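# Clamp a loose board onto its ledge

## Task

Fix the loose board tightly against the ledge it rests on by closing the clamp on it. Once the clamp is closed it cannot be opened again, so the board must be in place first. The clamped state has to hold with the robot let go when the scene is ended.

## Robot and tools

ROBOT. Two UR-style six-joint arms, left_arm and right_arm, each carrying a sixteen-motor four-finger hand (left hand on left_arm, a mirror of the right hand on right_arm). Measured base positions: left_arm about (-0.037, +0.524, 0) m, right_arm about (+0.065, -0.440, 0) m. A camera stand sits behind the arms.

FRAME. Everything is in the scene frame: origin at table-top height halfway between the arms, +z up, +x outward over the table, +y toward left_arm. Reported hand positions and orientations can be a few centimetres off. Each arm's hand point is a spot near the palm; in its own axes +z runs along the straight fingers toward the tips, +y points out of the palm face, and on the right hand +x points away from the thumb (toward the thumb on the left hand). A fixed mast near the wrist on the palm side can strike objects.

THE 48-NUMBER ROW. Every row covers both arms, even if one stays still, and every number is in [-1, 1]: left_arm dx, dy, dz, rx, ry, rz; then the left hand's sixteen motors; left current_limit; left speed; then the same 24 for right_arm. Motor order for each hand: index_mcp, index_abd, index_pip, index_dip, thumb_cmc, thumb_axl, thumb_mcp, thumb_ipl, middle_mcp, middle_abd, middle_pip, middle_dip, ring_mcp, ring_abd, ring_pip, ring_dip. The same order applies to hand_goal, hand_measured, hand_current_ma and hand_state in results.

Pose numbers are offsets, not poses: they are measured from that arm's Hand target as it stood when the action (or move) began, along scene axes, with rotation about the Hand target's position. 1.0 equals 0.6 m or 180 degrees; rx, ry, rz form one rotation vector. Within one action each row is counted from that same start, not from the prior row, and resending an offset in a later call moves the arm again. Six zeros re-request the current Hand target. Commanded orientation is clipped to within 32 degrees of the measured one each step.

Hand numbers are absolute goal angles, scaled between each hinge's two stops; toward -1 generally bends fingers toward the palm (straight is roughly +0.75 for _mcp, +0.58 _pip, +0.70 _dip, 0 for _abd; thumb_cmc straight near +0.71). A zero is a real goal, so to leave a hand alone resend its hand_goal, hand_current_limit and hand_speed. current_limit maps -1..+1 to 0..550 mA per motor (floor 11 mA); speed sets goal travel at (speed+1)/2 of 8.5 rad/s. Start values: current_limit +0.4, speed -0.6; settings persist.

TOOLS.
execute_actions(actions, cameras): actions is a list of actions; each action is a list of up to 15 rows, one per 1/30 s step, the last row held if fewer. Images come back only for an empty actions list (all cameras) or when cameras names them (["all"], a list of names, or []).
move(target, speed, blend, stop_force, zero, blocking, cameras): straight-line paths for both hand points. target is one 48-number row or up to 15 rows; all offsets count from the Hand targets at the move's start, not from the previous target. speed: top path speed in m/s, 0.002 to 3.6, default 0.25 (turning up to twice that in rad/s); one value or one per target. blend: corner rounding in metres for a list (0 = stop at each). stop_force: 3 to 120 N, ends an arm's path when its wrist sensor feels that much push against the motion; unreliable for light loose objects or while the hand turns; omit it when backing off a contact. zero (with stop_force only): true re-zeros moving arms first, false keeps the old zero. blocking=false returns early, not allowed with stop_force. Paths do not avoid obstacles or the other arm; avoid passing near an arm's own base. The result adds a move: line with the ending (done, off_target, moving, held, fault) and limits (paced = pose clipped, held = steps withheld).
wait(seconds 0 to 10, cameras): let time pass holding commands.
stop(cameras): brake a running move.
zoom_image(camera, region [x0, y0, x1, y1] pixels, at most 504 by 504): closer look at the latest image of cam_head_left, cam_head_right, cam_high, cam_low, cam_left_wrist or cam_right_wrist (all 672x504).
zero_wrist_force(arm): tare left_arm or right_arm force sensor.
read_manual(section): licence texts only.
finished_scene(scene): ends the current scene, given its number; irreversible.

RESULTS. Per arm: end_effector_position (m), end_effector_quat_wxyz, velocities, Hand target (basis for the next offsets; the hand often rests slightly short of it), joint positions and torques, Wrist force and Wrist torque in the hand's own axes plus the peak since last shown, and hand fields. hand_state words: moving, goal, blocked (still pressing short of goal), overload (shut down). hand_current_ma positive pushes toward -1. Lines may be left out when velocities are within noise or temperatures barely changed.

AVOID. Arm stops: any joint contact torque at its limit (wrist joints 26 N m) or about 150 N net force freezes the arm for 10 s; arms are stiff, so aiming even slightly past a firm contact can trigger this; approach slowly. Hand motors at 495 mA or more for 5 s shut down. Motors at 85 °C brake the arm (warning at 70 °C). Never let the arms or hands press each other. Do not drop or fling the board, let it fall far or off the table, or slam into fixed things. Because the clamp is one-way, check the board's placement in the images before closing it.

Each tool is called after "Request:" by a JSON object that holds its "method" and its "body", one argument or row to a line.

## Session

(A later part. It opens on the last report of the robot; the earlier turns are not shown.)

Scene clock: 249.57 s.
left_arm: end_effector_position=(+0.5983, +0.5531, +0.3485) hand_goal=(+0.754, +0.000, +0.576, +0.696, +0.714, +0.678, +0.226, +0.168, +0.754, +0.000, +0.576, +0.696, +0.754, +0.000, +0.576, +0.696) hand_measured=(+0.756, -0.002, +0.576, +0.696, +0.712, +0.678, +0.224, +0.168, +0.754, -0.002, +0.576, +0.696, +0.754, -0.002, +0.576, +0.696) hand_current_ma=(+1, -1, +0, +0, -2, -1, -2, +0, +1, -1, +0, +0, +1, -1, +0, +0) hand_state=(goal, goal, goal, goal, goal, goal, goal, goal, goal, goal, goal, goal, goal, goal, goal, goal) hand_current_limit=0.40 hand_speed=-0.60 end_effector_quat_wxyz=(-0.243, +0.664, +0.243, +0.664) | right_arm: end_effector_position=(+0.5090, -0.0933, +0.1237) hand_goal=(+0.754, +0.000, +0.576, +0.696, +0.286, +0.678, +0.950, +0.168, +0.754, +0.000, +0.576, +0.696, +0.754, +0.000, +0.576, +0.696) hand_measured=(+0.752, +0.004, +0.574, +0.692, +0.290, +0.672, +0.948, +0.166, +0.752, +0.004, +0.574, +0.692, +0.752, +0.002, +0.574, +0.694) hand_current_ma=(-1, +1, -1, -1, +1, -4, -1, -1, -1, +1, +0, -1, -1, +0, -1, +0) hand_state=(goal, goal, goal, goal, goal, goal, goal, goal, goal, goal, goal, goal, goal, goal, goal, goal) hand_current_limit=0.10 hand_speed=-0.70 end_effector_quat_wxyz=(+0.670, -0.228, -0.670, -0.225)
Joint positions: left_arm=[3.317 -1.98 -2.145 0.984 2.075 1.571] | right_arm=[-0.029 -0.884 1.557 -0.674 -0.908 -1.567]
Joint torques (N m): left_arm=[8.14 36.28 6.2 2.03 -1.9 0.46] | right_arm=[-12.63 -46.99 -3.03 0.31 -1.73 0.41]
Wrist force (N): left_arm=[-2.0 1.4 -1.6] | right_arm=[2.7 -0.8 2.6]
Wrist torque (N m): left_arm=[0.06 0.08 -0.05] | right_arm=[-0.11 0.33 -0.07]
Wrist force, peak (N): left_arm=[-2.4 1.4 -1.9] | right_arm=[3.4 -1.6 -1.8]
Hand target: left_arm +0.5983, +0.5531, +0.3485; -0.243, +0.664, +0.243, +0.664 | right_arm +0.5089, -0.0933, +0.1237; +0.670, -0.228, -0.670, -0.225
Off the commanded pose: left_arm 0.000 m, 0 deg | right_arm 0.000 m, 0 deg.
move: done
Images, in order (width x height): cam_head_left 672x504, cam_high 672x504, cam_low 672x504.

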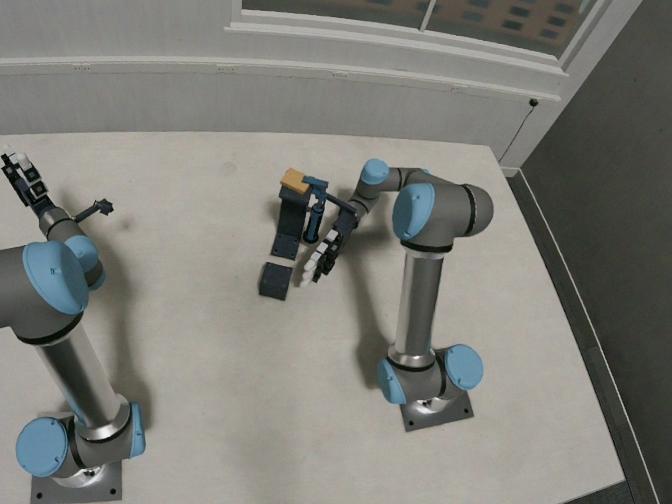

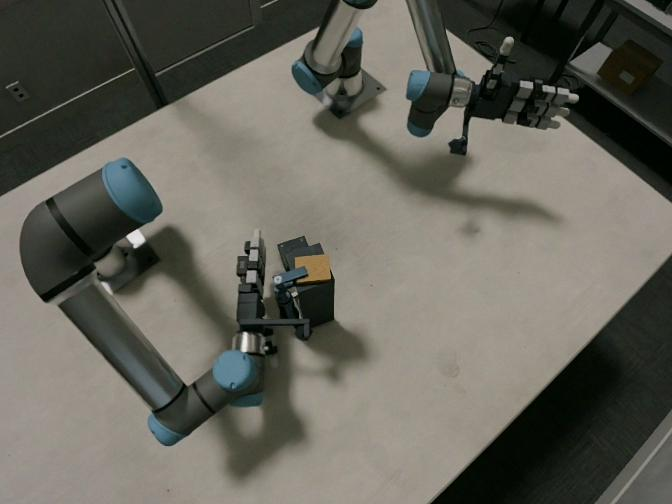

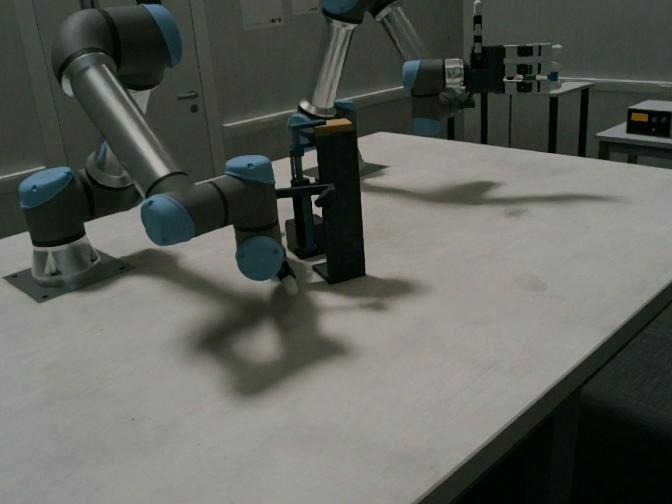

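Request:
{"method": "move", "body": {
  "target": [
    [0,0,0,0,0,0,0.754,0,0.576,0.696,0.714,0.678,0.226,0.168,0.754,0,0.576,0.696,0.754,0,0.576,0.696,0.4,-0.6,-0.0634,-0.19,0,0,0,0,0.754,0,0.576,0.696,0.286,0.678,0.95,0.168,0.754,0,0.576,0.696,0.754,0,0.576,0.696,0.1,-0.7]
  ],
  "speed": 0.1,
  "cameras": ["cam_low","cam_high","cam_head_left","cam_head_right"]
}}

Request:
{"method": "zoom_image", "body": {
  "camera": "cam_head_left",
  "region": [260, 150, 370, 270]
}}

Request:
{"method": "zoom_image", "body": {
  "camera": "cam_low",
  "region": [280, 110, 350, 180]
}}

Request:
{"method": "zoom_image", "body": {
  "camera": "cam_high",
  "region": [240, 220, 350, 340]
}}

Scene clock: 251.73 s.
left_arm: end_effector_position=(+0.5983, +0.5531, +0.3485) hand_goal=(+0.754, +0.000, +0.576, +0.696, +0.714, +0.678, +0.226, +0.168, +0.754, +0.000, +0.576, +0.696, +0.754, +0.000, +0.576, +0.696) hand_measured=(+0.756, -0.002, +0.576, +0.696, +0.712, +0.678, +0.224, +0.168, +0.754, -0.002, +0.576, +0.696, +0.754, -0.002, +0.576, +0.696) hand_current_ma=(+1, -1, +0, +0, -2, -1, -2, +0, +1, -1, +0, +0, +1, -1, +0, +0) hand_state=(goal, goal, goal, goal, goal, goal, goal, goal, goal, goal, goal, goal, goal, goal, goal, goal) hand_current_limit=0.40 hand_speed=-0.60 end_effector_quat_wxyz=(-0.243, +0.664, +0.243, +0.664) | right_arm: end_effector_position=(+0.4709, -0.2072, +0.1237) hand_goal=(+0.754, +0.000, +0.576, +0.696, +0.286, +0.678, +0.950, +0.168, +0.754, +0.000, +0.576, +0.696, +0.754, +0.000, +0.576, +0.696) hand_measured=(+0.752, +0.004, +0.574, +0.692, +0.290, +0.672, +0.948, +0.166, +0.752, +0.004, +0.574, +0.692, +0.752, +0.002, +0.574, +0.694) hand_current_ma=(+0, +1, -1, -1, +1, -3, -1, -1, +0, +1, +0, -1, -1, +0, -1, +0) hand_state=(goal, goal, goal, goal, goal, goal, goal, goal, goal, goal, goal, goal, goal, goal, goal, goal) hand_current_limit=0.10 hand_speed=-0.70 end_effector_quat_wxyz=(+0.670, -0.228, -0.670, -0.225)
Joint positions: left_arm=[3.317 -1.98 -2.145 0.984 2.075 1.571] | right_arm=[-0.243 -0.983 1.741 -0.759 -1.122 -1.567]
Joint torques (N m): left_arm=[7.88 35.88 5.96 2.02 -1.79 0.44] | right_arm=[-14.48 -43.27 0.38 0.69 -1.88 0.86]
Wrist force (N): left_arm=[-2.1 1.6 -1.8] | right_arm=[2.9 -0.9 2.3]
Wrist torque (N m): left_arm=[0.11 0.09 -0.07] | right_arm=[-0.10 0.31 -0.08]
Wrist force, peak (N): left_arm=[-2.3 1.4 -2.0] | right_arm=[2.9 -0.7 2.7]
Hand target: left_arm +0.5983, +0.5531, +0.3485; -0.243, +0.664, +0.243, +0.664 | right_arm +0.4709, -0.2073, +0.1237; +0.670, -0.228, -0.670, -0.225
Off the commanded pose: left_arm 0.000 m, 0 deg | right_arm 0.000 m, 0 deg.
move: done
Images, in order (width x height): cam_head_left 672x504, cam_head_right 672x504, cam_high 672x504, cam_low 672x504.

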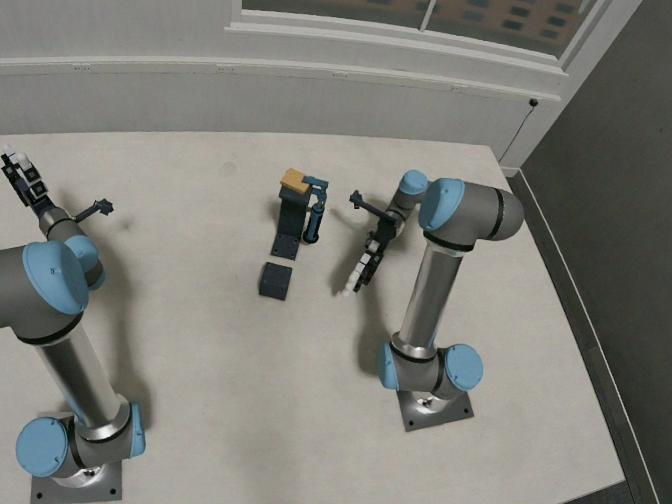

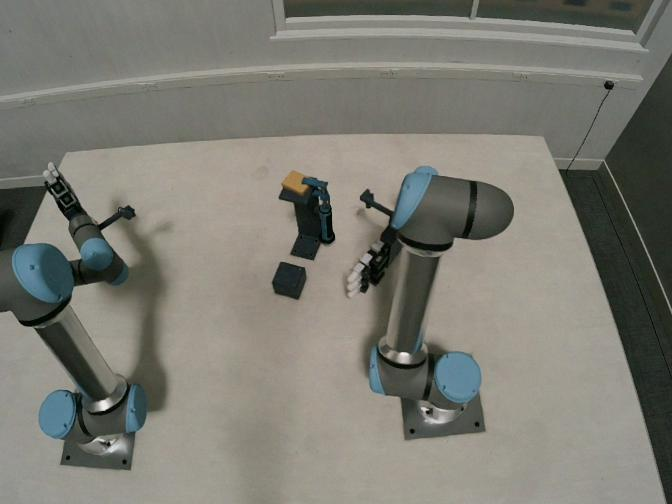

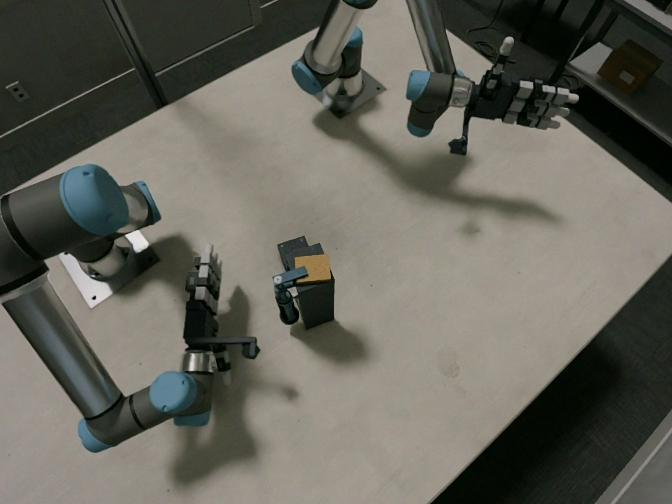

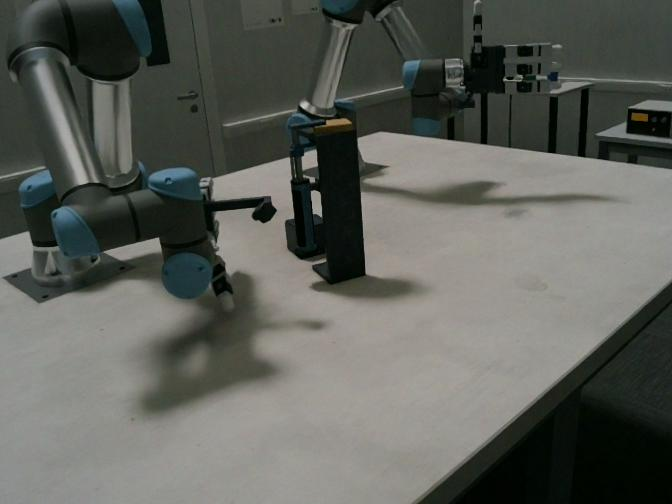

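Scaled by 4.200 from the camera's 672x504 image, which has a finer 960x720 frame.

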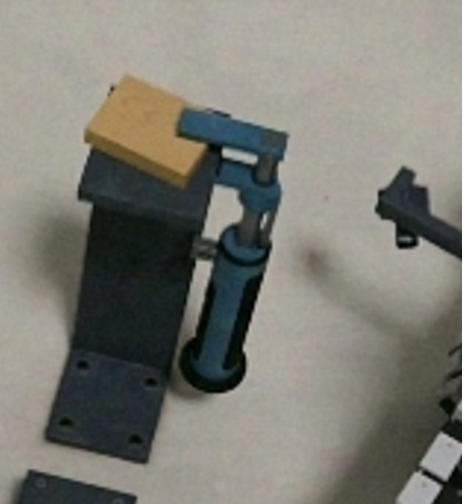

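Scaled by 7.200 from the camera's 672x504 image, which has a finer 960x720 frame.

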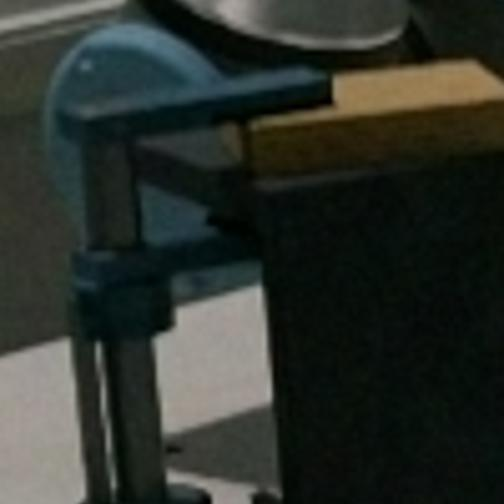

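Scaled by 4.200 from the camera's 672x504 image, which has a finer 960x720 frame.

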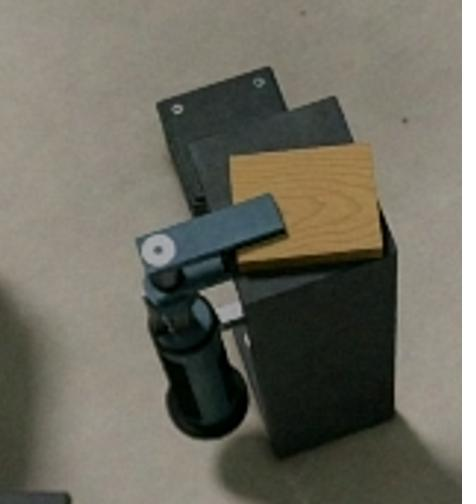

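Request:
{"method": "finished_scene", "body": {
  "scene": 1
}}

The scene is finished: the task was done.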